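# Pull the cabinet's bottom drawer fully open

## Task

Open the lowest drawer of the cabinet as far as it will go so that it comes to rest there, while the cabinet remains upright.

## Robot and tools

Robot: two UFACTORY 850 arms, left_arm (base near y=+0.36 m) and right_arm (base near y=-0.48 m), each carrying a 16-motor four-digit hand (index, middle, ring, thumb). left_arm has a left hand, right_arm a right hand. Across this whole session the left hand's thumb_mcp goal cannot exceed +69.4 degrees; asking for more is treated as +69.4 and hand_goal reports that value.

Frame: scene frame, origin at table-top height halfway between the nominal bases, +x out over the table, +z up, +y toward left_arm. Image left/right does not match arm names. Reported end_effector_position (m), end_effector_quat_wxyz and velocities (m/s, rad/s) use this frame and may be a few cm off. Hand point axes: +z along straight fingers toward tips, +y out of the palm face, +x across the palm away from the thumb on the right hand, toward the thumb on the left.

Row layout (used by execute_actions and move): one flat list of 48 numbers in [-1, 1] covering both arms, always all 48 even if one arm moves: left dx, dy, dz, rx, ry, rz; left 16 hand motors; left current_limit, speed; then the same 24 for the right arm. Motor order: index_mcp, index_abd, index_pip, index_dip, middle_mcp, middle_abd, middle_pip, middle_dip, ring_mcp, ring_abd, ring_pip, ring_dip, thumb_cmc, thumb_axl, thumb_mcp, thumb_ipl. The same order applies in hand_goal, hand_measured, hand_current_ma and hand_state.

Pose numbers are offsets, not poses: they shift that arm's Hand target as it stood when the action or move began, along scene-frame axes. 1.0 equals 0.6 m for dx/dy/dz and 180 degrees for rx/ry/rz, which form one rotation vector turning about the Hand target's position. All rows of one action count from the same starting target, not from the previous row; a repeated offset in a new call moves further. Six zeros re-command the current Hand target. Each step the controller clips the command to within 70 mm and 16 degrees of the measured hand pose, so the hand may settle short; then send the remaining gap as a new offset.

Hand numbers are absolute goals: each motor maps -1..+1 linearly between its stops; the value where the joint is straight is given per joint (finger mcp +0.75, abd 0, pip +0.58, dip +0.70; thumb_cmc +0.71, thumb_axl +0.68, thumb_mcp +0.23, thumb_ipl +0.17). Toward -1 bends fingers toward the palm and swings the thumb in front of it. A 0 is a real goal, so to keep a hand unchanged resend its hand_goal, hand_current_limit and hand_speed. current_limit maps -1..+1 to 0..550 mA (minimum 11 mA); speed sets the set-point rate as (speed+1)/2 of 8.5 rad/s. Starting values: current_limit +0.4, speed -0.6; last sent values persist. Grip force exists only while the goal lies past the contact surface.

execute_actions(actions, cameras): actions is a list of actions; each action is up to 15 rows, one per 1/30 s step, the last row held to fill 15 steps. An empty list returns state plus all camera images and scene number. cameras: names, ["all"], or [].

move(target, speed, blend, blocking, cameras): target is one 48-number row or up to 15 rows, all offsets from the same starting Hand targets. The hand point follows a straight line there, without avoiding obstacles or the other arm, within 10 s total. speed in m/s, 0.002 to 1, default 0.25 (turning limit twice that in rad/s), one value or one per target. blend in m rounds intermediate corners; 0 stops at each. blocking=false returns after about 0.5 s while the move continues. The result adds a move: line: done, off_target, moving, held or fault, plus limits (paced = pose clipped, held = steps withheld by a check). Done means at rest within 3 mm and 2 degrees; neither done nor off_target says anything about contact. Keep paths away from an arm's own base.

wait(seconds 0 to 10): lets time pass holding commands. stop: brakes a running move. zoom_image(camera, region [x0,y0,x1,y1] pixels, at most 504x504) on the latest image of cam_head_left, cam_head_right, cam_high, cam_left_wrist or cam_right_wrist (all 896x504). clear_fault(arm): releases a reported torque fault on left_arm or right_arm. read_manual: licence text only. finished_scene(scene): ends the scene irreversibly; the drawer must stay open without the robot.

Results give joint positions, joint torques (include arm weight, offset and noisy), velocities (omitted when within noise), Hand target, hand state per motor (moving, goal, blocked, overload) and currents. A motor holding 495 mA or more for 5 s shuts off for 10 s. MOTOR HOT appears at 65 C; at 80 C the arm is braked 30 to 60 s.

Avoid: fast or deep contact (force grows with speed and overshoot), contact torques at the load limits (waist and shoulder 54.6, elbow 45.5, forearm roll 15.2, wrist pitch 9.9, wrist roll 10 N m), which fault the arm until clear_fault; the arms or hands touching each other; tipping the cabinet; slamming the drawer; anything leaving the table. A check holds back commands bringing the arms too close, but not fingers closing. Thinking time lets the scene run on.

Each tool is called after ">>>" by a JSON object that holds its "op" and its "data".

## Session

>>> {"op": "execute_actions", "data": {"actions": []}}

Scene clock: 0.00 s.
left_arm: end_effector_position=(+0.6825, +0.4029, +0.2091) hand_goal=(+0.754, +0.000, +0.576, +0.696, +0.754, +0.000, +0.576, +0.696, +0.754, +0.000, +0.576, +0.696, +0.714, +0.678, +0.226, +0.168) hand_measured=(+0.754, +0.000, +0.576, +0.696, +0.754, +0.000, +0.576, +0.696, +0.754, +0.000, +0.576, +0.696, +0.714, +0.678, +0.226, +0.168) hand_current_ma=(+0, +0, +0, +0, +0, +0, +0, +0, +0, +0, +0, +0, +0, +0, +0, +0) hand_state=(goal, goal, goal, goal, goal, goal, goal, goal, goal, goal, goal, goal, goal, goal, goal, goal) hand_current_limit=0.40 hand_speed=-0.60 end_effector_quat_wxyz=(+0.763, -0.173, +0.622, -0.027) | right_arm: end_effector_position=(+0.6073, -0.4542, +0.2181) hand_goal=(+0.754, +0.000, +0.576, +0.696, +0.754, +0.000, +0.576, +0.696, +0.754, +0.000, +0.576, +0.696, +0.714, +0.678, +0.226, +0.168) hand_measured=(+0.754, +0.000, +0.576, +0.696, +0.754, +0.000, +0.576, +0.696, +0.754, +0.000, +0.576, +0.696, +0.714, +0.678, +0.226, +0.168) hand_current_ma=(+0, +0, +0, +0, +0, +0, +0, +0, +0, +0, +0, +0, +0, +0, +0, +0) hand_state=(goal, goal, goal, goal, goal, goal, goal, goal, goal, goal, goal, goal, goal, goal, goal, goal) hand_current_limit=0.40 hand_speed=-0.60 end_effector_quat_wxyz=(-0.017, +0.960, -0.010, +0.279)
Joint positions: left_arm=[-0.21 -0.898 -0.939 -0.403 1.7 -0.29] | right_arm=[0.203 -0.405 -0.8 -2.637 -0.187 -0.284]
Joint velocities: within noise
Joint torques (N m): no reading
Hand target: left_arm +0.6825, +0.4029, +0.2091; +0.763, -0.173, +0.622, -0.027 | right_arm +0.6073, -0.4542, +0.2181; -0.017, +0.960, -0.010, +0.279
camera_calibration:
cam_left_wrist: T_world_to_cam=[[-0.10596, -0.420881, 0.900906, 0.015165], [-0.498696, -0.761336, -0.414331, 0.69553], [0.860276, -0.493181, -0.12922, -0.235929], [0, 0, 0, 1]] pos_world=[0.551429, 0.419559, 0.244031]
cam_right_wrist: T_world_to_cam=[[-0.633406, -0.592395, -0.49786, 0.265111], [-0.773818, 0.486197, 0.405978, 0.552927], [0.00155907, 0.642402, -0.766367, 0.576473], [0, 0, 0, 1]] pos_world=[0.594889, -0.482109, 0.349302]

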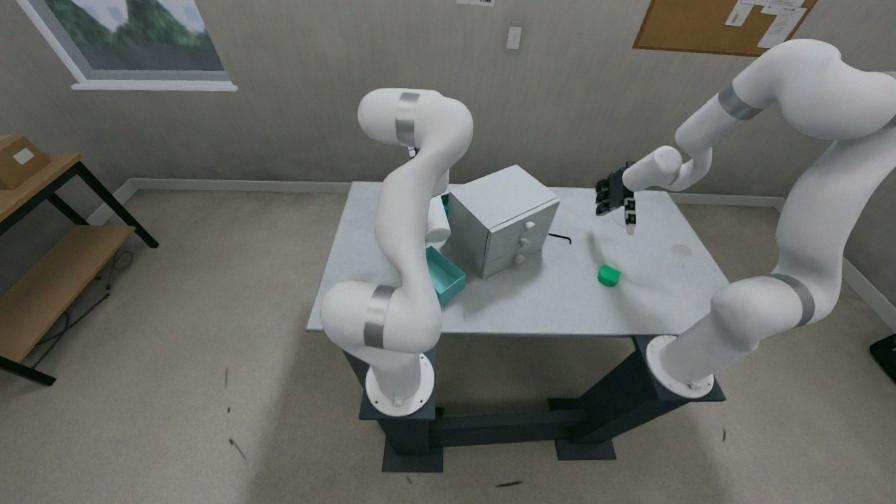

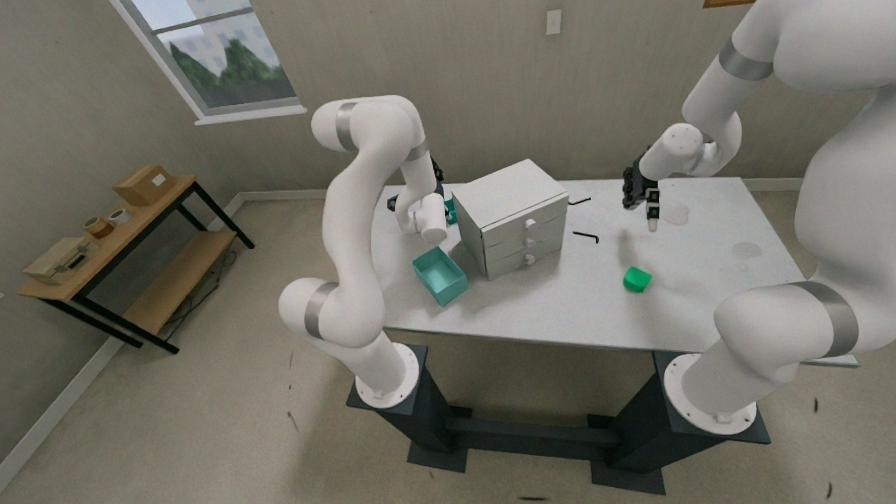

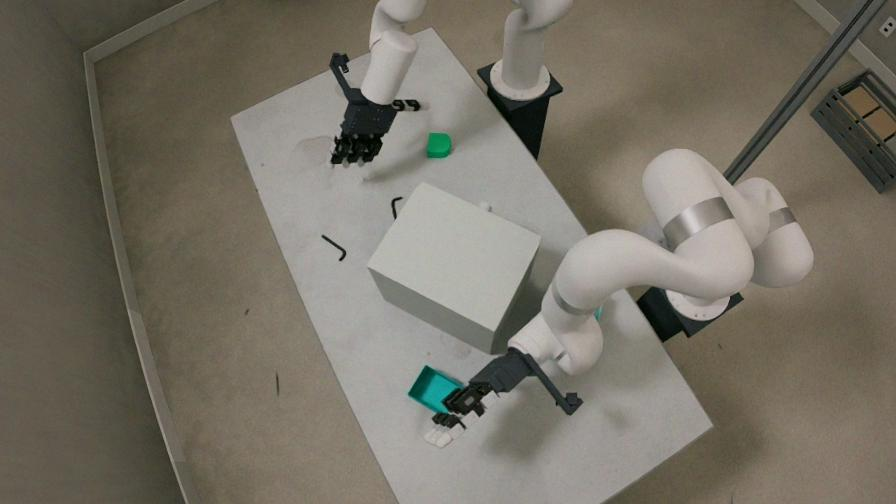

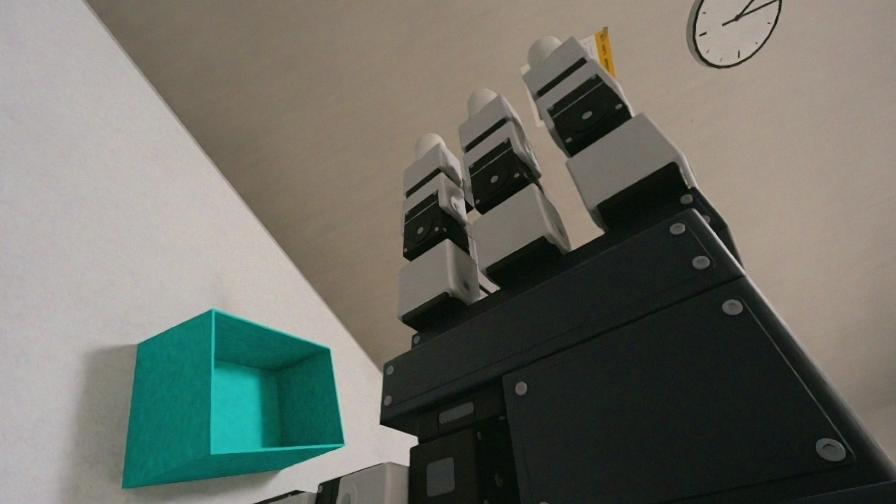

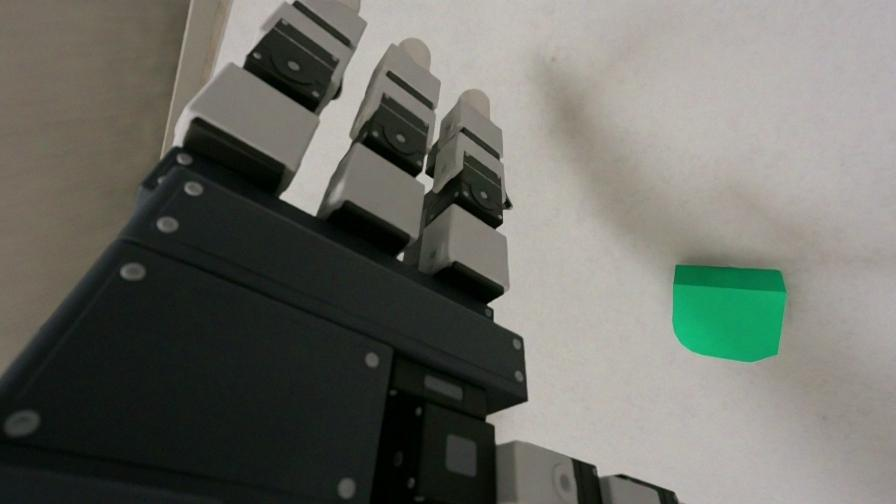

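>>> {"op": "zoom_image", "data": {"camera": "cam_head_right", "region": [440, 150, 600, 290]}}

>>> {"op": "zoom_image", "data": {"camera": "cam_head_left", "region": [430, 150, 590, 290]}}

>>> {"op": "zoom_image", "data": {"camera": "cam_high", "region": [360, 170, 600, 360]}}

Scaled by 3.150 from the camera's 896x504 image, which has a finer 1280x720 frame.

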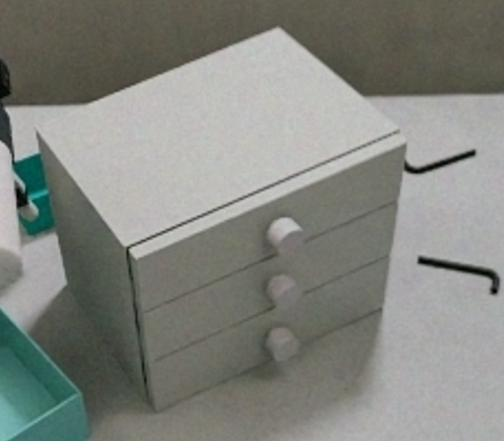

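Scaled by 3.150 from the camera's 896x504 image, which has a finer 1280x720 frame.

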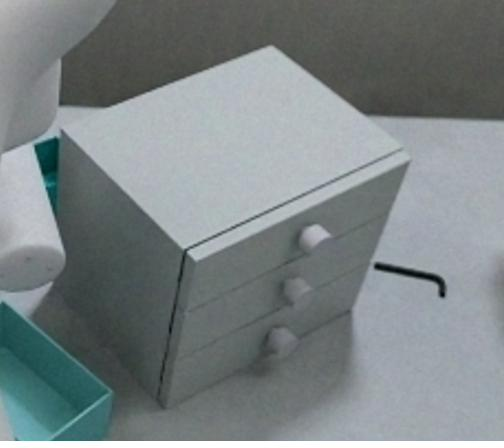

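Scaled by 2.100 from the camera's 896x504 image, which has a finer 1280x720 frame.

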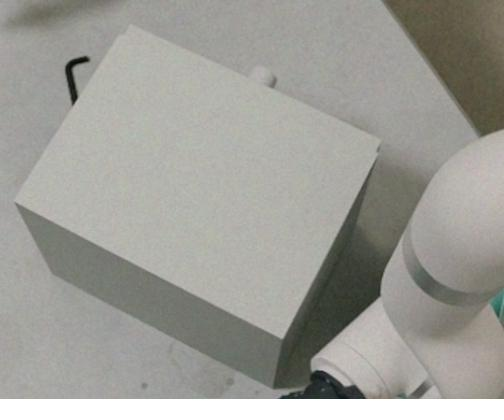

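>>> {"op": "move", "data": {"target": [[0,0,0.5,0,0,0,0.754,0.15,0.576,0.696,0.754,-0.15,0.576,0.696,0.754,-0.35,0.576,0.696,0.714,0.678,-0.28,-0.32,0.4,-0.6,0,0,0.333,0,0,0,0.754,0,0.576,0.696,0.754,0,0.576,0.696,0.754,0,0.576,0.696,0.714,0.678,0.226,0.168,0.4,-0.6],[-0.271,-0.255,0.5,-0.167,0.035,0.077,0.754,0.15,0.576,0.696,0.754,-0.15,0.576,0.696,0.754,-0.35,0.576,0.696,0.714,0.678,-0.28,-0.32,0.4,-0.6,-0.262,-0.577,0.333,0,0,-0.2,0.754,0,0.576,0.696,0.754,0,0.576,0.696,0.754,0,0.576,0.696,0.714,0.678,0.226,0.168,0.4,-0.6],[-0.5375,-0.588,0.48,-0.382,0.081,0.177,0.754,0.15,0.576,0.696,0.754,-0.15,0.576,0.696,0.754,-0.35,0.576,0.696,0.714,0.678,-0.28,-0.32,0.4,-0.6,-0.428,-0.793,0.337,0,0,-0.333,0.754,0,0.576,0.696,0.754,0,0.576,0.696,0.754,0,0.576,0.696,0.714,0.678,0.226,0.168,0.4,-0.6]], "speed": 0.3, "blend": 0.04, "cameras": ["cam_head_left","cam_head_right","cam_high"]}}

Scene clock: 110.03 s.
left_arm: end_effector_position=(+0.3600, +0.0501, +0.4971) hand_goal=(+0.754, +0.150, +0.576, +0.696, +0.754, -0.150, +0.576, +0.696, +0.754, -0.350, +0.576, +0.696, +0.714, +0.678, -0.280, -0.320) hand_measured=(+0.748, +0.152, +0.576, +0.696, +0.746, -0.144, +0.576, +0.696, +0.746, -0.342, +0.576, +0.696, +0.710, +0.678, -0.278, -0.318) hand_current_ma=(-5, +0, +0, +0, -6, +4, +0, +0, -6, +5, +0, +0, -2, +0, +1, +2) hand_state=(goal, goal, goal, goal, goal, goal, goal, goal, goal, goal, goal, goal, goal, goal, goal, goal) hand_current_limit=0.40 hand_speed=-0.60 end_effector_quat_wxyz=(-0.434, +0.722, -0.517, +0.150) | right_arm: end_effector_position=(+0.3505, -0.9300, +0.4203) hand_goal=(+0.754, +0.000, +0.576, +0.696, +0.754, +0.000, +0.576, +0.696, +0.754, +0.000, +0.576, +0.696, +0.714, +0.678, +0.226, +0.168) hand_measured=(+0.754, +0.000, +0.576, +0.696, +0.754, +0.000, +0.576, +0.696, +0.754, +0.000, +0.576, +0.696, +0.714, +0.678, +0.224, +0.168) hand_current_ma=(-1, +0, +0, +0, -1, +0, +0, +0, -1, +0, +0, +0, +0, -1, -2, +0) hand_state=(goal, goal, goal, goal, goal, goal, goal, goal, goal, goal, goal, goal, goal, goal, goal, goal) hand_current_limit=0.40 hand_speed=-0.60 end_effector_quat_wxyz=(+0.125, +0.827, -0.488, +0.250)
Joint positions: left_arm=[-1.051 -0.028 -1.06 -2.139 1.312 -0.193] | right_arm=[-0.842 -0.076 -0.938 -3.438 0.315 0.496]
Joint torques (N m): left_arm=[-10.15 13.75 -19.12 -1.57 2.46 -1.44] | right_arm=[-10.07 13.89 -18.66 -1.92 1.71 1.29]
Hand target: left_arm +0.3600, +0.0501, +0.4971; -0.434, +0.722, -0.517, +0.150 | right_arm +0.3505, -0.9300, +0.4203; +0.125, +0.827, -0.488, +0.250
Off the commanded pose: left_arm 0.000 m, 0 deg | right_arm 0.000 m, 0 deg.
move: done
Images, in order (width x height): cam_head_left 896x504, cam_head_right 896x504, cam_high 896x504.

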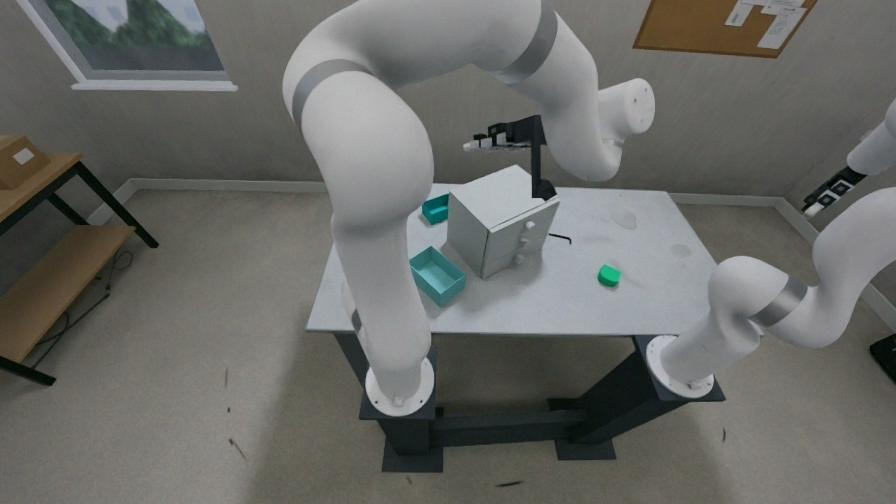

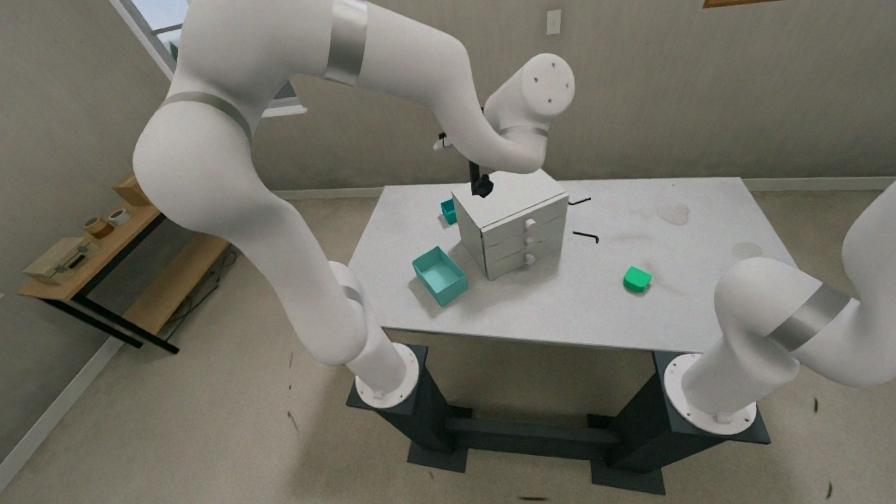

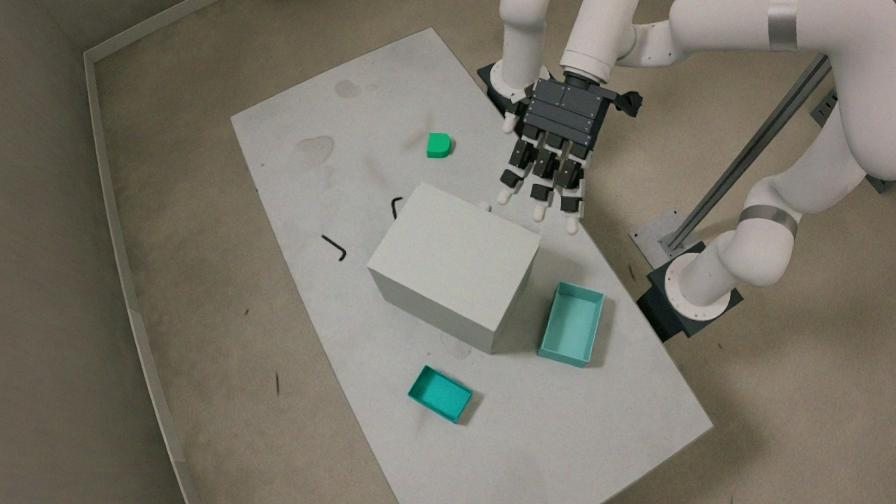

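>>> {"op": "move", "data": {"target": [[-0.1503,-0.3705,-0.162,-0.0956,0.0202,0.0442,0.754,0.15,0.576,0.696,0.754,-0.15,0.576,0.696,0.754,-0.35,0.576,0.696,0.714,0.678,-0.28,-0.32,0.4,-0.6,0,0,0,0,0,0,0.754,0,0.576,0.696,0.754,0,0.576,0.696,0.754,0,0.576,0.696,0.714,0.678,0.226,0.168,0.4,-0.6],[-0.1503,-0.3705,-0.412,-0.0956,0.0202,0.0442,0.754,0.15,0.576,0.696,0.754,-0.15,0.576,0.696,0.754,-0.35,0.576,0.696,0.714,0.678,-0.28,-0.32,0.4,-0.6,0,0,0,0,0,0,0.754,0,0.576,0.696,0.754,0,0.576,0.696,0.754,0,0.576,0.696,0.714,0.678,0.226,0.168,0.4,-0.6]], "speed": 0.2, "blend": 0.03, "cameras": ["cam_high","cam_left_wrist"]}}

Scene clock: 135.70 s.
left_arm: end_effector_position=(+0.2697, -0.1721, +0.2499) hand_goal=(+0.754, +0.150, +0.576, +0.696, +0.754, -0.150, +0.576, +0.696, +0.754, -0.350, +0.576, +0.696, +0.714, +0.678, -0.280, -0.320) hand_measured=(+0.748, +0.152, +0.576, +0.696, +0.746, -0.146, +0.576, +0.696, +0.746, -0.344, +0.576, +0.696, +0.710, +0.678, -0.280, -0.318) hand_current_ma=(-5, +0, +0, +0, -6, +2, +0, +0, -6, +3, +0, +0, -2, +0, +0, +1) hand_state=(goal, goal, goal, goal, goal, goal, goal, goal, goal, goal, goal, goal, goal, goal, goal, goal) hand_current_limit=0.40 hand_speed=-0.60 end_effector_quat_wxyz=(-0.314, +0.817, -0.451, +0.173) | right_arm: end_effector_position=(+0.3505, -0.9301, +0.4203) hand_goal=(+0.754, +0.000, +0.576, +0.696, +0.754, +0.000, +0.576, +0.696, +0.754, +0.000, +0.576, +0.696, +0.714, +0.678, +0.226, +0.168) hand_measured=(+0.754, +0.000, +0.576, +0.696, +0.754, +0.000, +0.576, +0.696, +0.754, +0.000, +0.576, +0.696, +0.714, +0.678, +0.224, +0.168) hand_current_ma=(-1, +0, +0, +0, -1, +0, +0, +0, -1, +0, +0, +0, +0, -1, -2, +0) hand_state=(goal, goal, goal, goal, goal, goal, goal, goal, goal, goal, goal, goal, goal, goal, goal, goal) hand_current_limit=0.40 hand_speed=-0.60 end_effector_quat_wxyz=(+0.125, +0.827, -0.488, +0.250)
Joint positions: left_arm=[-1.312 -0.566 -1.199 -2.304 1.053 -0.853] | right_arm=[-0.842 -0.076 -0.938 -3.438 0.315 0.497]
Joint torques (N m): left_arm=[-4.2 34.81 -16.76 1.87 -1.45 -1.34] | right_arm=[-5.58 13.03 -18 -2.21 1.63 1.06]
Hand target: left_arm +0.2698, -0.1722, +0.2499; -0.314, +0.817, -0.451, +0.173 | right_arm +0.3505, -0.9300, +0.4203; +0.125, +0.827, -0.488, +0.250
Off the commanded pose: left_arm 0.000 m, 0 deg | right_arm 0.000 m, 0 deg.
move: done
camera_calibration:
cam_left_wrist: T_world_to_cam=[[-0.029584, 0.88285, 0.468722, 0.00446687], [0.162204, -0.458471, 0.873781, -0.379129], [0.986314, 0.101878, -0.129638, -0.0906199], [0, 0, 0, 1]] pos_world=[0.151008, -0.168531, 0.317434]
Images, in order (width x height): cam_high 896x504, cam_left_wrist 896x504.

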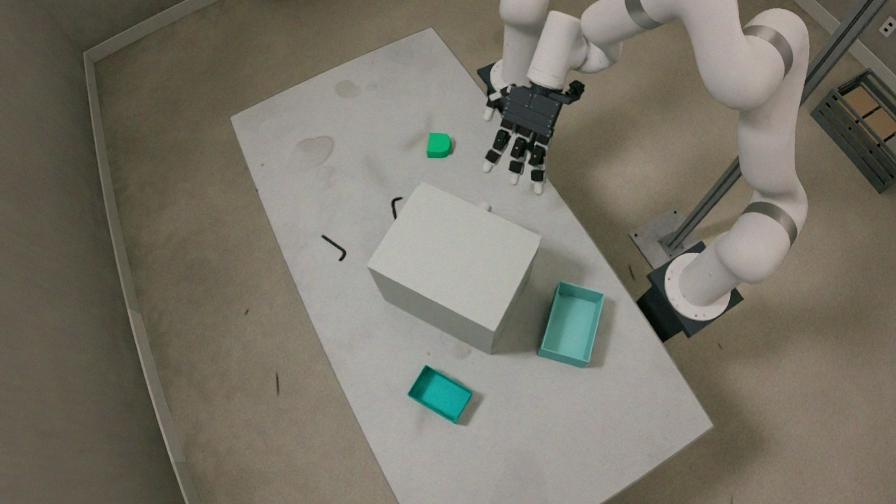

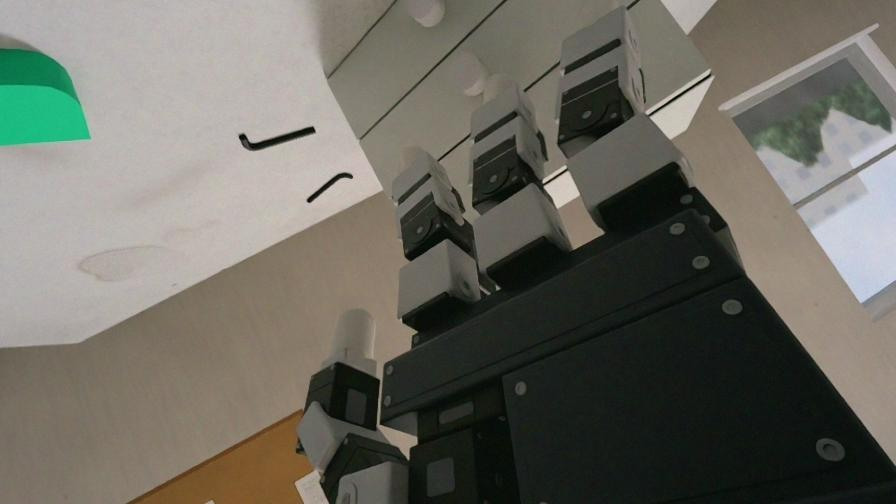

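>>> {"op": "move", "data": {"target": [0,0,-0.2767,0,0,0,0.754,0.15,0.576,0.696,0.754,-0.15,0.576,0.696,0.754,-0.35,0.576,0.696,0.714,0.678,-0.28,-0.32,0.4,-0.6,0,0,0,0,0,0,0.754,0,0.576,0.696,0.754,0,0.576,0.696,0.754,0,0.576,0.696,0.714,0.678,0.226,0.168,0.4,-0.6], "speed": 0.12, "cameras": ["cam_high","cam_left_wrist"]}}

>>> {"op": "zoom_image", "data": {"camera": "cam_left_wrist", "region": [340, 0, 560, 220]}}

>>> {"op": "zoom_image", "data": {"camera": "cam_high", "region": [440, 100, 600, 260]}}

Scene clock: 142.57 s.
left_arm: end_effector_position=(+0.2698, -0.1722, +0.0839) hand_goal=(+0.754, +0.150, +0.576, +0.696, +0.754, -0.150, +0.576, +0.696, +0.754, -0.350, +0.576, +0.696, +0.714, +0.678, -0.280, -0.320) hand_measured=(+0.748, +0.152, +0.576, +0.696, +0.746, -0.146, +0.576, +0.696, +0.746, -0.344, +0.576, +0.696, +0.710, +0.678, -0.280, -0.318) hand_current_ma=(-5, +0, +0, +0, -6, +2, +0, +0, -6, +3, +0, +0, -2, +0, +0, +1) hand_state=(goal, goal, goal, goal, goal, goal, goal, goal, goal, goal, goal, goal, goal, goal, goal, goal) hand_current_limit=0.40 hand_speed=-0.60 end_effector_quat_wxyz=(-0.314, +0.817, -0.451, +0.173) | right_arm: end_effector_position=(+0.3505, -0.9301, +0.4203) hand_goal=(+0.754, +0.000, +0.576, +0.696, +0.754, +0.000, +0.576, +0.696, +0.754, +0.000, +0.576, +0.696, +0.714, +0.678, +0.226, +0.168) hand_measured=(+0.754, +0.000, +0.576, +0.696, +0.754, +0.000, +0.576, +0.696, +0.754, +0.000, +0.576, +0.696, +0.714, +0.678, +0.224, +0.168) hand_current_ma=(-1, +0, +0, +0, -1, +0, +0, +0, -1, +0, +0, +0, +0, -1, -2, +0) hand_state=(goal, goal, goal, goal, goal, goal, goal, goal, goal, goal, goal, goal, goal, goal, goal, goal) hand_current_limit=0.40 hand_speed=-0.60 end_effector_quat_wxyz=(+0.125, +0.827, -0.488, +0.250)
Joint positions: left_arm=[-1.312 -0.854 -1.207 -2.15 0.881 -1.122] | right_arm=[-0.842 -0.076 -0.938 -3.438 0.315 0.497]
Joint torques (N m): left_arm=[-6.99 42.54 -15.02 1.86 -1.34 -1.35] | right_arm=[3.57 13.66 -16.51 -2.09 1.55 1.15]
Hand target: left_arm +0.2698, -0.1722, +0.0839; -0.314, +0.817, -0.451, +0.173 | right_arm +0.3505, -0.9300, +0.4203; +0.125, +0.827, -0.488, +0.250
Off the commanded pose: left_arm 0.000 m, 0 deg | right_arm 0.000 m, 0 deg.
move: done
camera_calibration:
cam_left_wrist: T_world_to_cam=[[-0.0296841, 0.882988, 0.468456, 0.0823989], [0.162109, -0.458205, 0.873938, -0.234195], [0.986326, 0.101883, -0.129539, -0.112232], [0, 0, 0, 1]] pos_world=[0.151108, -0.168632, 0.151534]
Images, in order (width x height): cam_high 896x504, cam_left_wrist 896x504.

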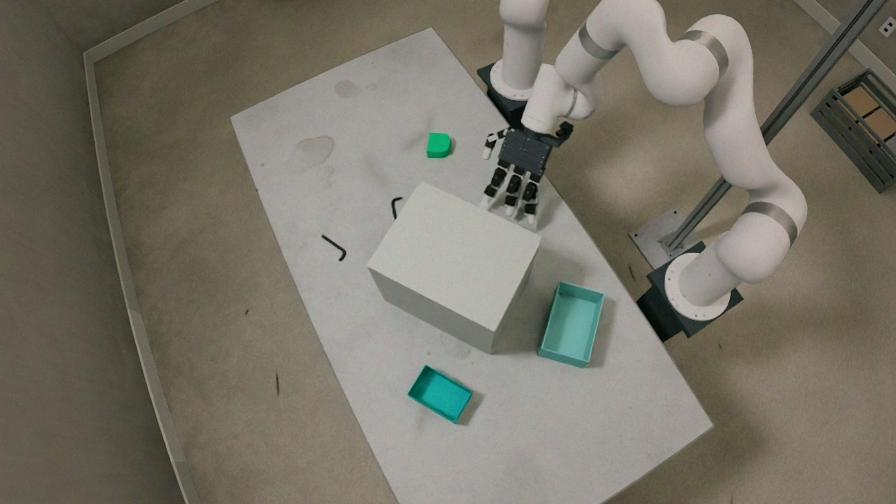

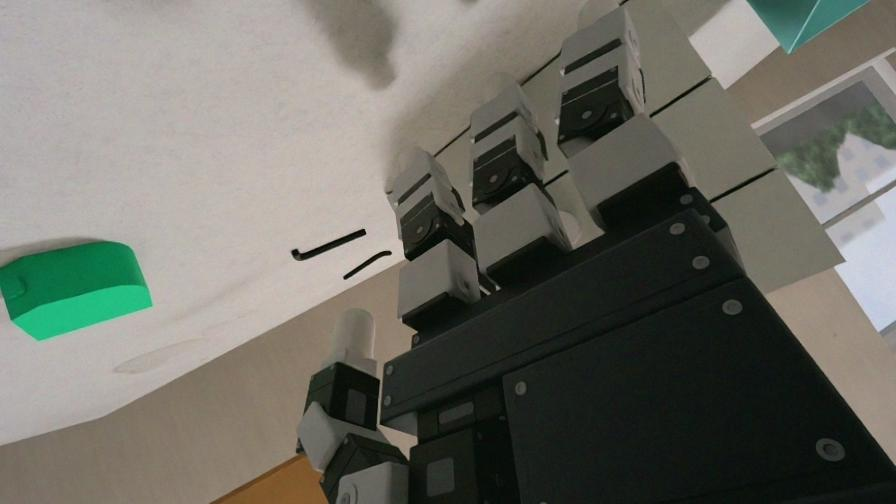

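Scaled by 2.291 from the camera's 896x504 image, which has a finer 1280x720 frame.

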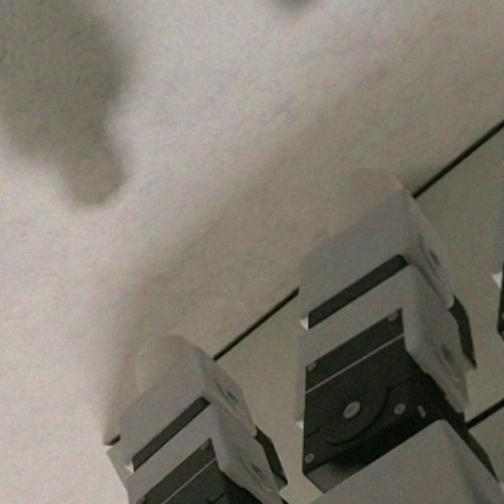

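Scaled by 3.150 from the camera's 896x504 image, which has a finer 1280x720 frame.

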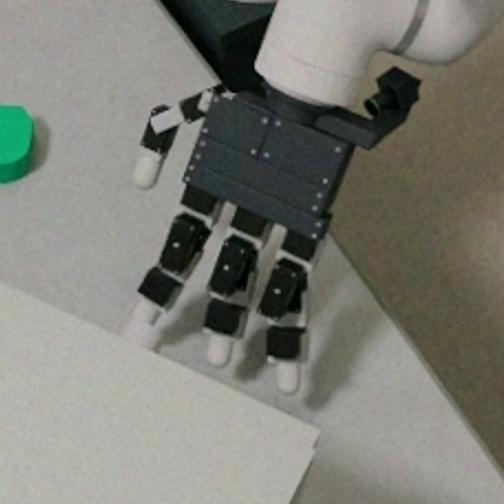

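>>> {"op": "move", "data": {"target": [0.0634,0.0401,0,0,0,0,0.754,0.15,0.576,0.696,0.754,-0.15,0.576,0.696,0.754,-0.35,0.576,0.696,0.714,0.678,-0.28,-0.32,0.4,-0.6,0,0,0,0,0,0,0.754,0,0.576,0.696,0.754,0,0.576,0.696,0.754,0,0.576,0.696,0.714,0.678,0.226,0.168,0.4,-0.6], "speed": 0.08, "cameras": ["cam_high","cam_left_wrist"]}}

>>> {"op": "zoom_image", "data": {"camera": "cam_left_wrist", "region": [380, 40, 560, 220]}}

>>> {"op": "zoom_image", "data": {"camera": "cam_high", "region": [440, 150, 560, 270]}}

Scene clock: 160.10 s.
left_arm: end_effector_position=(+0.3077, -0.1482, +0.0839) hand_goal=(+0.754, +0.150, +0.576, +0.696, +0.754, -0.150, +0.576, +0.696, +0.754, -0.350, +0.576, +0.696, +0.714, +0.678, -0.280, -0.320) hand_measured=(+0.748, +0.152, +0.576, +0.696, +0.746, -0.146, +0.576, +0.696, +0.746, -0.344, +0.576, +0.696, +0.710, +0.678, -0.280, -0.318) hand_current_ma=(-5, +0, +0, +0, -6, +2, +0, +0, -6, +3, +0, +0, -2, +0, +0, +1) hand_state=(goal, goal, goal, goal, goal, goal, goal, goal, goal, goal, goal, goal, goal, goal, goal, goal) hand_current_limit=0.40 hand_speed=-0.60 end_effector_quat_wxyz=(-0.314, +0.817, -0.451, +0.173) | right_arm: end_effector_position=(+0.3505, -0.9300, +0.4203) hand_goal=(+0.754, +0.000, +0.576, +0.696, +0.754, +0.000, +0.576, +0.696, +0.754, +0.000, +0.576, +0.696, +0.714, +0.678, +0.226, +0.168) hand_measured=(+0.754, +0.000, +0.576, +0.696, +0.754, +0.000, +0.576, +0.696, +0.754, +0.000, +0.576, +0.696, +0.714, +0.678, +0.224, +0.168) hand_current_ma=(-1, +0, +0, +0, -1, +0, +0, +0, -1, +0, +0, +0, +0, -1, -2, +0) hand_state=(goal, goal, goal, goal, goal, goal, goal, goal, goal, goal, goal, goal, goal, goal, goal, goal) hand_current_limit=0.40 hand_speed=-0.60 end_effector_quat_wxyz=(+0.125, +0.827, -0.488, +0.250)
Joint positions: left_arm=[-1.236 -0.838 -1.174 -2.077 0.85 -1.124] | right_arm=[-0.842 -0.076 -0.938 -3.438 0.315 0.497]
Joint torques (N m): left_arm=[6.56 71.45 -3.48 2.86 -1.37 -1.43] | right_arm=[8.95 13.36 -15.52 -2.05 1.38 1.18]
Hand target: left_arm +0.3078, -0.1482, +0.0839; -0.314, +0.817, -0.451, +0.173 | right_arm +0.3505, -0.9300, +0.4203; +0.125, +0.827, -0.488, +0.250
Off the commanded pose: left_arm 0.000 m, 0 deg | right_arm 0.000 m, 0 deg.
move: done
camera_calibration:
cam_left_wrist: T_world_to_cam=[[-0.0297557, 0.882938, 0.468546, 0.0623746], [0.162157, -0.45828, 0.873891, -0.229284], [0.986316, 0.101981, -0.129538, -0.152154], [0, 0, 0, 1]] pos_world=[0.189108, -0.144632, 0.151434]
Images, in order (width x height): cam_high 896x504, cam_left_wrist 896x504.

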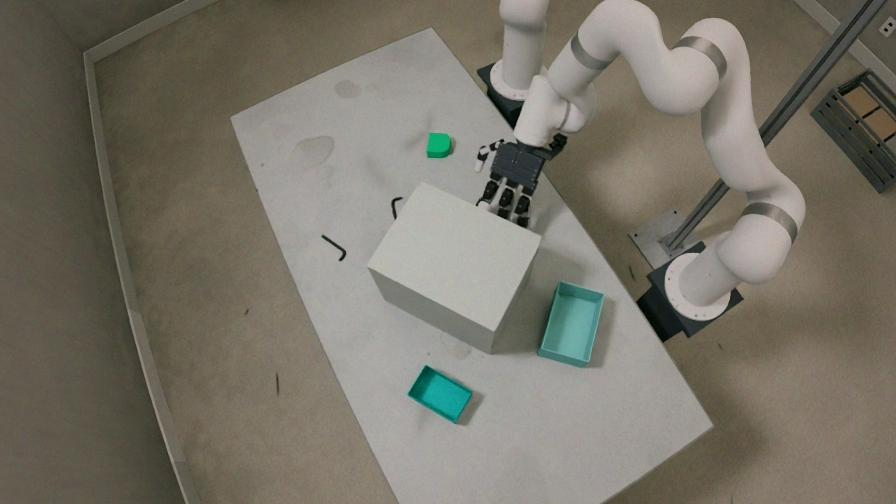

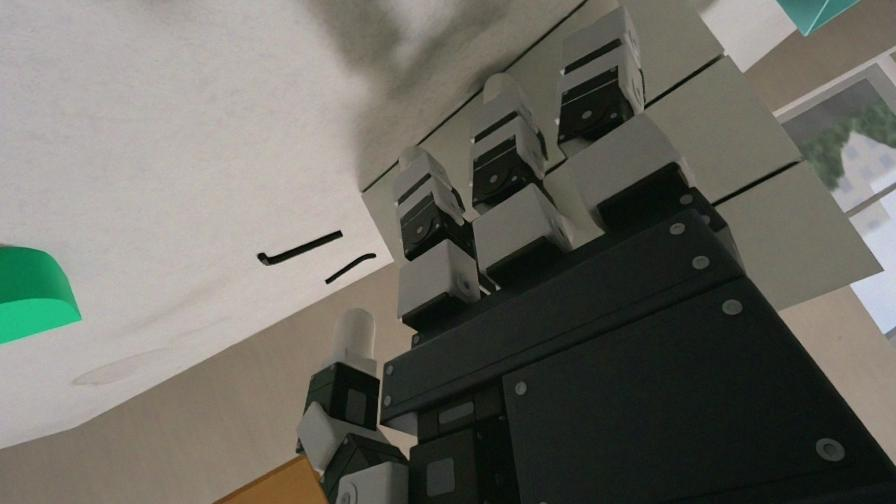

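Scaled by 2.800 from the camera's 896x504 image, which has a finer 1280x720 frame.

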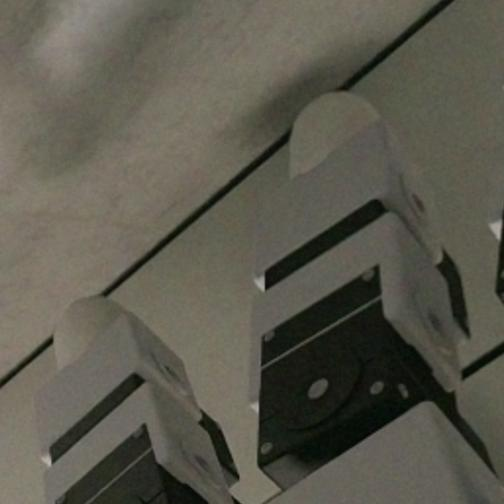

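Scaled by 4.200 from the camera's 896x504 image, which has a finer 1280x720 frame.

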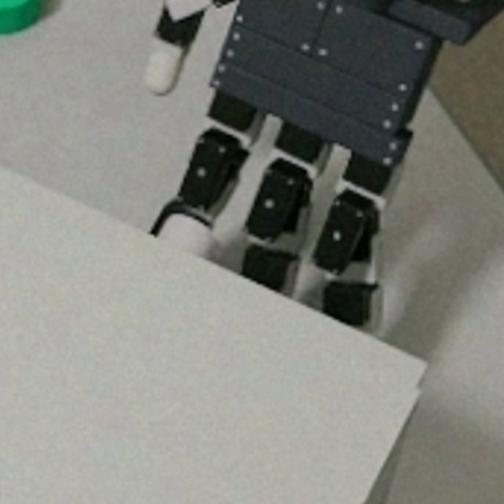

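>>> {"op": "move", "data": {"target": [0.0423,0.0267,0,0,0,0,0.754,0.15,0.576,0.696,0.754,-0.15,0.576,0.696,0.754,-0.35,0.576,0.696,0.714,0.678,-0.28,-0.32,0.4,-0.6,0,0,0,0,0,0,0.754,0,0.576,0.696,0.754,0,0.576,0.696,0.754,0,0.576,0.696,0.714,0.678,0.226,0.168,0.4,-0.6], "speed": 0.05, "cameras": ["cam_left_wrist"]}}

>>> {"op": "zoom_image", "data": {"camera": "cam_left_wrist", "region": [380, 40, 560, 220]}}

Scene clock: 172.53 s.
left_arm: end_effector_position=(+0.3331, -0.1322, +0.0839) hand_goal=(+0.754, +0.150, +0.576, +0.696, +0.754, -0.150, +0.576, +0.696, +0.754, -0.350, +0.576, +0.696, +0.714, +0.678, -0.280, -0.320) hand_measured=(+0.748, +0.152, +0.576, +0.696, +0.746, -0.146, +0.576, +0.696, +0.746, -0.344, +0.576, +0.696, +0.710, +0.678, -0.280, -0.318) hand_current_ma=(-5, +0, +0, +0, -6, +2, +0, +0, -6, +3, +0, +0, -2, +0, +0, +1) hand_state=(goal, goal, goal, goal, goal, goal, goal, goal, goal, goal, goal, goal, goal, goal, goal, goal) hand_current_limit=0.40 hand_speed=-0.60 end_effector_quat_wxyz=(-0.314, +0.817, -0.451, +0.173) | right_arm: end_effector_position=(+0.3505, -0.9300, +0.4203) hand_goal=(+0.754, +0.000, +0.576, +0.696, +0.754, +0.000, +0.576, +0.696, +0.754, +0.000, +0.576, +0.696, +0.714, +0.678, +0.226, +0.168) hand_measured=(+0.754, +0.000, +0.576, +0.696, +0.754, +0.000, +0.576, +0.696, +0.754, +0.000, +0.576, +0.696, +0.714, +0.678, +0.224, +0.168) hand_current_ma=(-1, +0, +0, +0, -1, +0, +0, +0, -1, +0, +0, +0, +0, -1, -2, +0) hand_state=(goal, goal, goal, goal, goal, goal, goal, goal, goal, goal, goal, goal, goal, goal, goal, goal) hand_current_limit=0.40 hand_speed=-0.60 end_effector_quat_wxyz=(+0.125, +0.827, -0.488, +0.250)
Joint positions: left_arm=[-1.184 -0.83 -1.158 -2.029 0.832 -1.123] | right_arm=[-0.842 -0.076 -0.938 -3.438 0.315 0.497]
Joint torques (N m): left_arm=[5.81 70.56 -4.34 1.89 -1.46 0.55] | right_arm=[8.69 13.59 -14.5 -1.98 1.29 1.14]
Hand target: left_arm +0.3332, -0.1321, +0.0839; -0.314, +0.817, -0.451, +0.173 | right_arm +0.3505, -0.9300, +0.4203; +0.125, +0.827, -0.488, +0.250
Off the commanded pose: left_arm 0.000 m, 0 deg | right_arm 0.000 m, 0 deg.
move: done
camera_calibration:
cam_left_wrist: T_world_to_cam=[[-0.0296688, 0.882948, 0.468533, 0.0489848], [0.162112, -0.458283, 0.873897, -0.226046], [0.986326, 0.101882, -0.129539, -0.178755], [0, 0, 0, 1]] pos_world=[0.214408, -0.128632, 0.151434]
Images, in order (width x height): cam_left_wrist 896x504.

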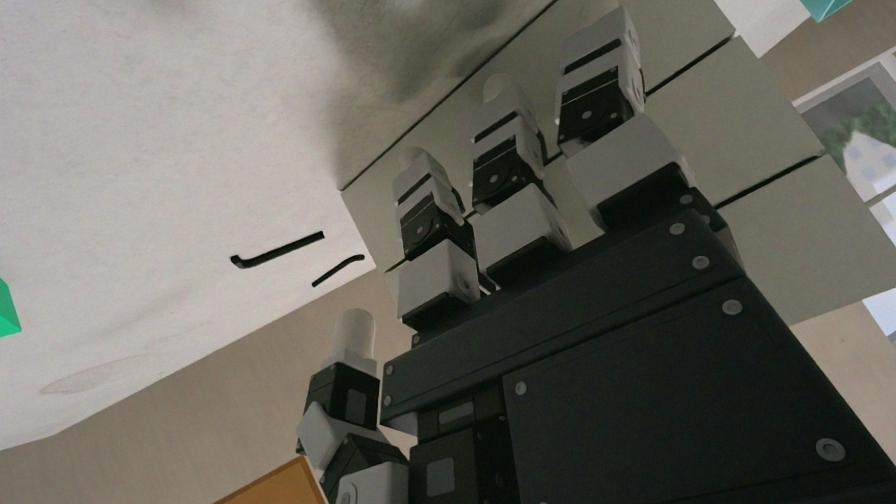

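Scaled by 2.800 from the camera's 896x504 image, which has a finer 1280x720 frame.

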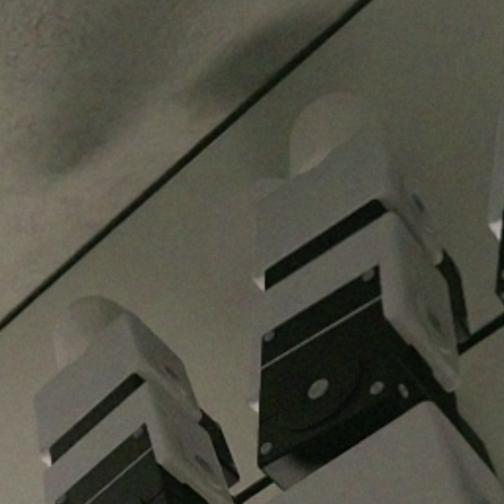

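>>> {"op": "wait", "data": {"seconds": 0, "cameras": ["cam_head_left","cam_head_right"]}}

>>> {"op": "zoom_image", "data": {"camera": "cam_head_right", "region": [360, 180, 560, 340]}}

>>> {"op": "zoom_image", "data": {"camera": "cam_head_left", "region": [460, 180, 660, 340]}}

Scene clock: 197.13 s.
left_arm: end_effector_position=(+0.3332, -0.1321, +0.0839) hand_goal=(+0.754, +0.150, +0.576, +0.696, +0.754, -0.150, +0.576, +0.696, +0.754, -0.350, +0.576, +0.696, +0.714, +0.678, -0.280, -0.320) hand_measured=(+0.748, +0.152, +0.576, +0.696, +0.746, -0.146, +0.576, +0.696, +0.746, -0.344, +0.576, +0.696, +0.710, +0.678, -0.280, -0.318) hand_current_ma=(-5, +0, +0, +0, -6, +2, +0, +0, -6, +3, +0, +0, -2, +0, +0, +1) hand_state=(goal, goal, goal, goal, goal, goal, goal, goal, goal, goal, goal, goal, goal, goal, goal, goal) hand_current_limit=0.40 hand_speed=-0.60 end_effector_quat_wxyz=(-0.314, +0.817, -0.451, +0.173) | right_arm: end_effector_position=(+0.3505, -0.9300, +0.4203) hand_goal=(+0.754, +0.000, +0.576, +0.696, +0.754, +0.000, +0.576, +0.696, +0.754, +0.000, +0.576, +0.696, +0.714, +0.678, +0.226, +0.168) hand_measured=(+0.754, +0.000, +0.576, +0.696, +0.754, +0.000, +0.576, +0.696, +0.754, +0.000, +0.576, +0.696, +0.714, +0.678, +0.224, +0.168) hand_current_ma=(-1, +0, +0, +0, -1, +0, +0, +0, -1, +0, +0, +0, +0, -1, -2, +0) hand_state=(goal, goal, goal, goal, goal, goal, goal, goal, goal, goal, goal, goal, goal, goal, goal, goal) hand_current_limit=0.40 hand_speed=-0.60 end_effector_quat_wxyz=(+0.125, +0.827, -0.488, +0.250)
Joint positions: left_arm=[-1.184 -0.83 -1.158 -2.029 0.832 -1.123] | right_arm=[-0.842 -0.076 -0.938 -3.438 0.315 0.497]
Joint torques (N m): left_arm=[6.62 71.13 -3.65 1.92 -1.4 -0.96] | right_arm=[9.15 13.31 -13.75 -1.82 1.18 1.14]
Hand target: left_arm +0.3332, -0.1321, +0.0839; -0.314, +0.817, -0.451, +0.173 | right_arm +0.3505, -0.9300, +0.4203; +0.125, +0.827, -0.488, +0.250
Off the commanded pose: left_arm 0.000 m, 0 deg | right_arm 0.000 m, 0 deg.
Images, in order (width x height): cam_head_left 896x504, cam_head_right 896x504.

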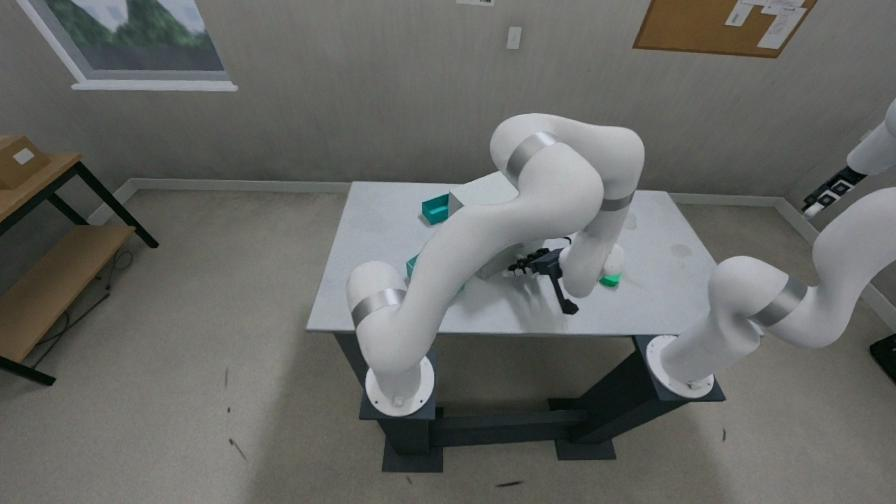

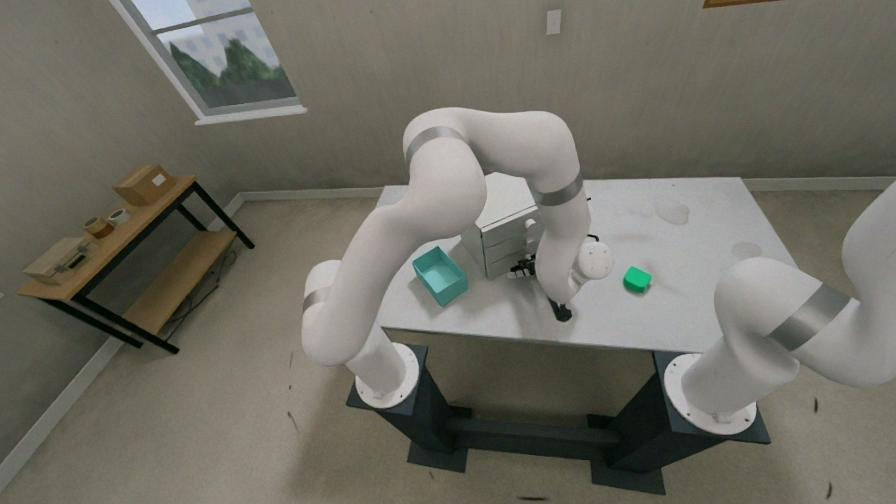

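Scaled by 2.520 from the camera's 896x504 image, which has a finer 1280x720 frame.

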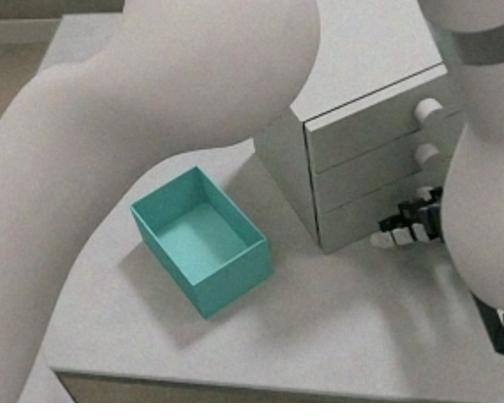

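Scaled by 2.520 from the camera's 896x504 image, which has a finer 1280x720 frame.

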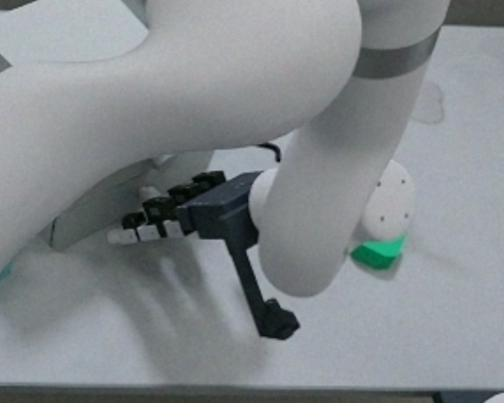

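>>> {"op": "move", "data": {"target": [-0.0423,-0.0267,0.1,0,0,0,0.754,0.15,0.576,0.696,0.754,-0.15,0.576,0.696,0.754,-0.35,0.576,0.696,0.714,0.678,-0.28,-0.32,0.4,-0.6,0,0,0,0,0,0,0.754,0,0.576,0.696,0.754,0,0.576,0.696,0.754,0,0.576,0.696,0.714,0.678,0.226,0.168,0.4,-0.6], "speed": 0.12, "cameras": ["cam_head_right","cam_left_wrist"]}}

>>> {"op": "zoom_image", "data": {"camera": "cam_left_wrist", "region": [380, 20, 600, 200]}}

>>> {"op": "zoom_image", "data": {"camera": "cam_head_right", "region": [470, 200, 570, 300]}}

Scene clock: 249.03 s.
left_arm: end_effector_position=(+0.3078, -0.1481, +0.1438) hand_goal=(+0.754, +0.150, +0.576, +0.696, +0.754, -0.150, +0.576, +0.696, +0.754, -0.350, +0.576, +0.696, +0.714, +0.678, -0.280, -0.320) hand_measured=(+0.748, +0.152, +0.576, +0.696, +0.746, -0.146, +0.576, +0.696, +0.746, -0.344, +0.576, +0.696, +0.710, +0.678, -0.280, -0.318) hand_current_ma=(-5, +0, +0, +0, -6, +2, +0, +0, -6, +3, +0, +0, -2, +0, +0, +1) hand_state=(goal, goal, goal, goal, goal, goal, goal, goal, goal, goal, goal, goal, goal, goal, goal, goal) hand_current_limit=0.40 hand_speed=-0.60 end_effector_quat_wxyz=(-0.314, +0.817, -0.451, +0.173) | right_arm: end_effector_position=(+0.3505, -0.9300, +0.4203) hand_goal=(+0.754, +0.000, +0.576, +0.696, +0.754, +0.000, +0.576, +0.696, +0.754, +0.000, +0.576, +0.696, +0.714, +0.678, +0.226, +0.168) hand_measured=(+0.754, +0.000, +0.576, +0.696, +0.754, +0.000, +0.576, +0.696, +0.754, +0.000, +0.576, +0.696, +0.714, +0.678, +0.224, +0.168) hand_current_ma=(-1, +0, +0, +0, -1, +0, +0, +0, -1, +0, +0, +0, +0, -1, -2, +0) hand_state=(goal, goal, goal, goal, goal, goal, goal, goal, goal, goal, goal, goal, goal, goal, goal, goal) hand_current_limit=0.40 hand_speed=-0.60 end_effector_quat_wxyz=(+0.125, +0.827, -0.488, +0.250)
Joint positions: left_arm=[-1.236 -0.722 -1.153 -2.145 0.899 -1.018] | right_arm=[-0.842 -0.076 -0.938 -3.438 0.315 0.497]
Joint torques (N m): left_arm=[-10.89 68.5 -15.82 -1.97 2.82 1.09] | right_arm=[8.45 13.04 -13.69 -2.11 1.04 1.07]
Hand target: left_arm +0.3078, -0.1482, +0.1439; -0.314, +0.817, -0.451, +0.173 | right_arm +0.3505, -0.9300, +0.4203; +0.125, +0.827, -0.488, +0.250
Off the commanded pose: left_arm 0.000 m, 0 deg | right_arm 0.000 m, 0 deg.
move: done
camera_calibration:
cam_left_wrist: T_world_to_cam=[[-0.0296688, 0.882948, 0.468533, 0.0342079], [0.162112, -0.458283, 0.873897, -0.281577], [0.986326, 0.101882, -0.129539, -0.144421], [0, 0, 0, 1]] pos_world=[0.189108, -0.144532, 0.211334]
Images, in order (width x height): cam_head_right 896x504, cam_left_wrist 896x504.

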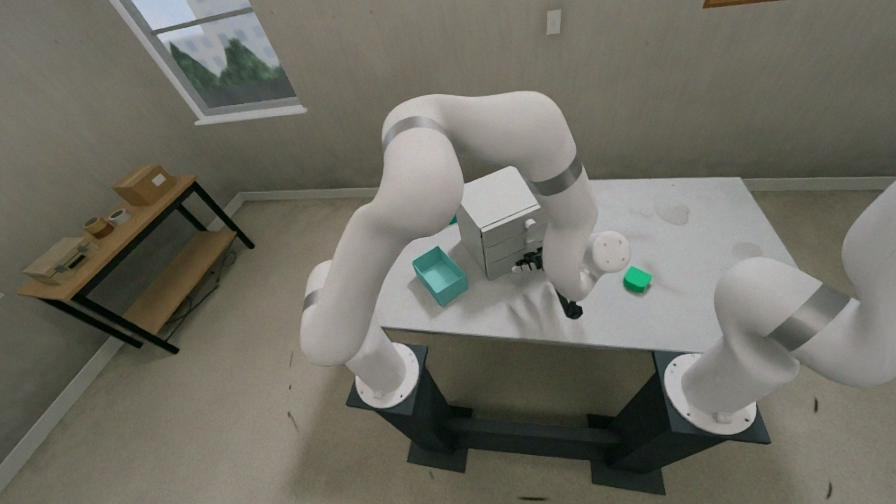

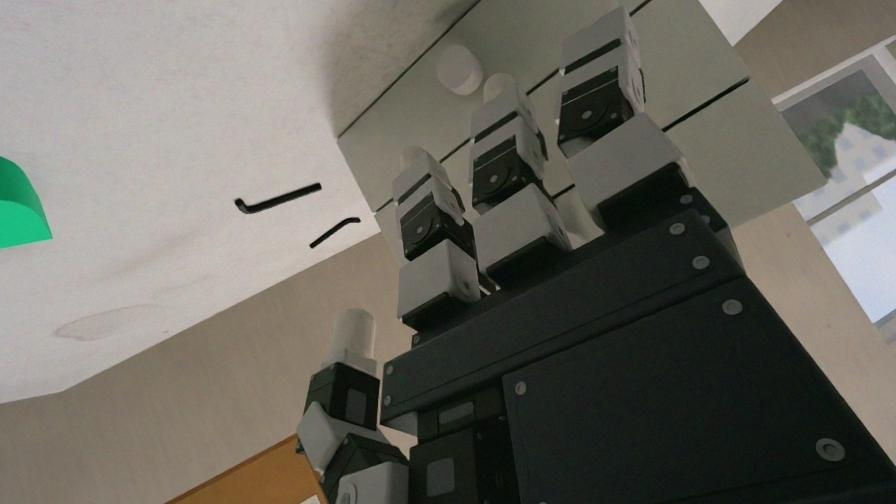

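Scaled by 2.291 from the camera's 896x504 image, which has a finer 1280x720 frame.

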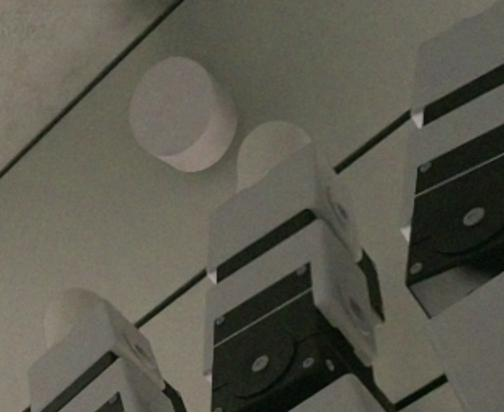

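Scaled by 5.040 from the camera's 896x504 image, which has a finer 1280x720 frame.

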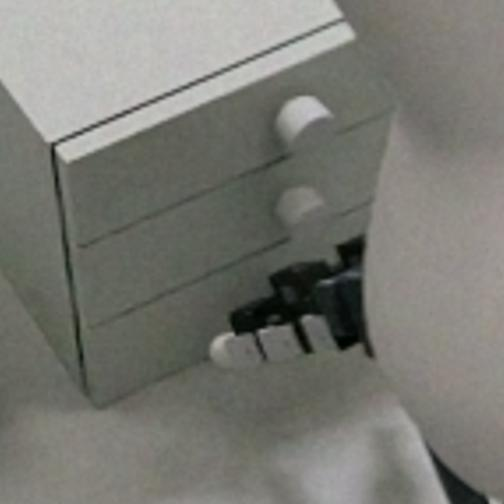

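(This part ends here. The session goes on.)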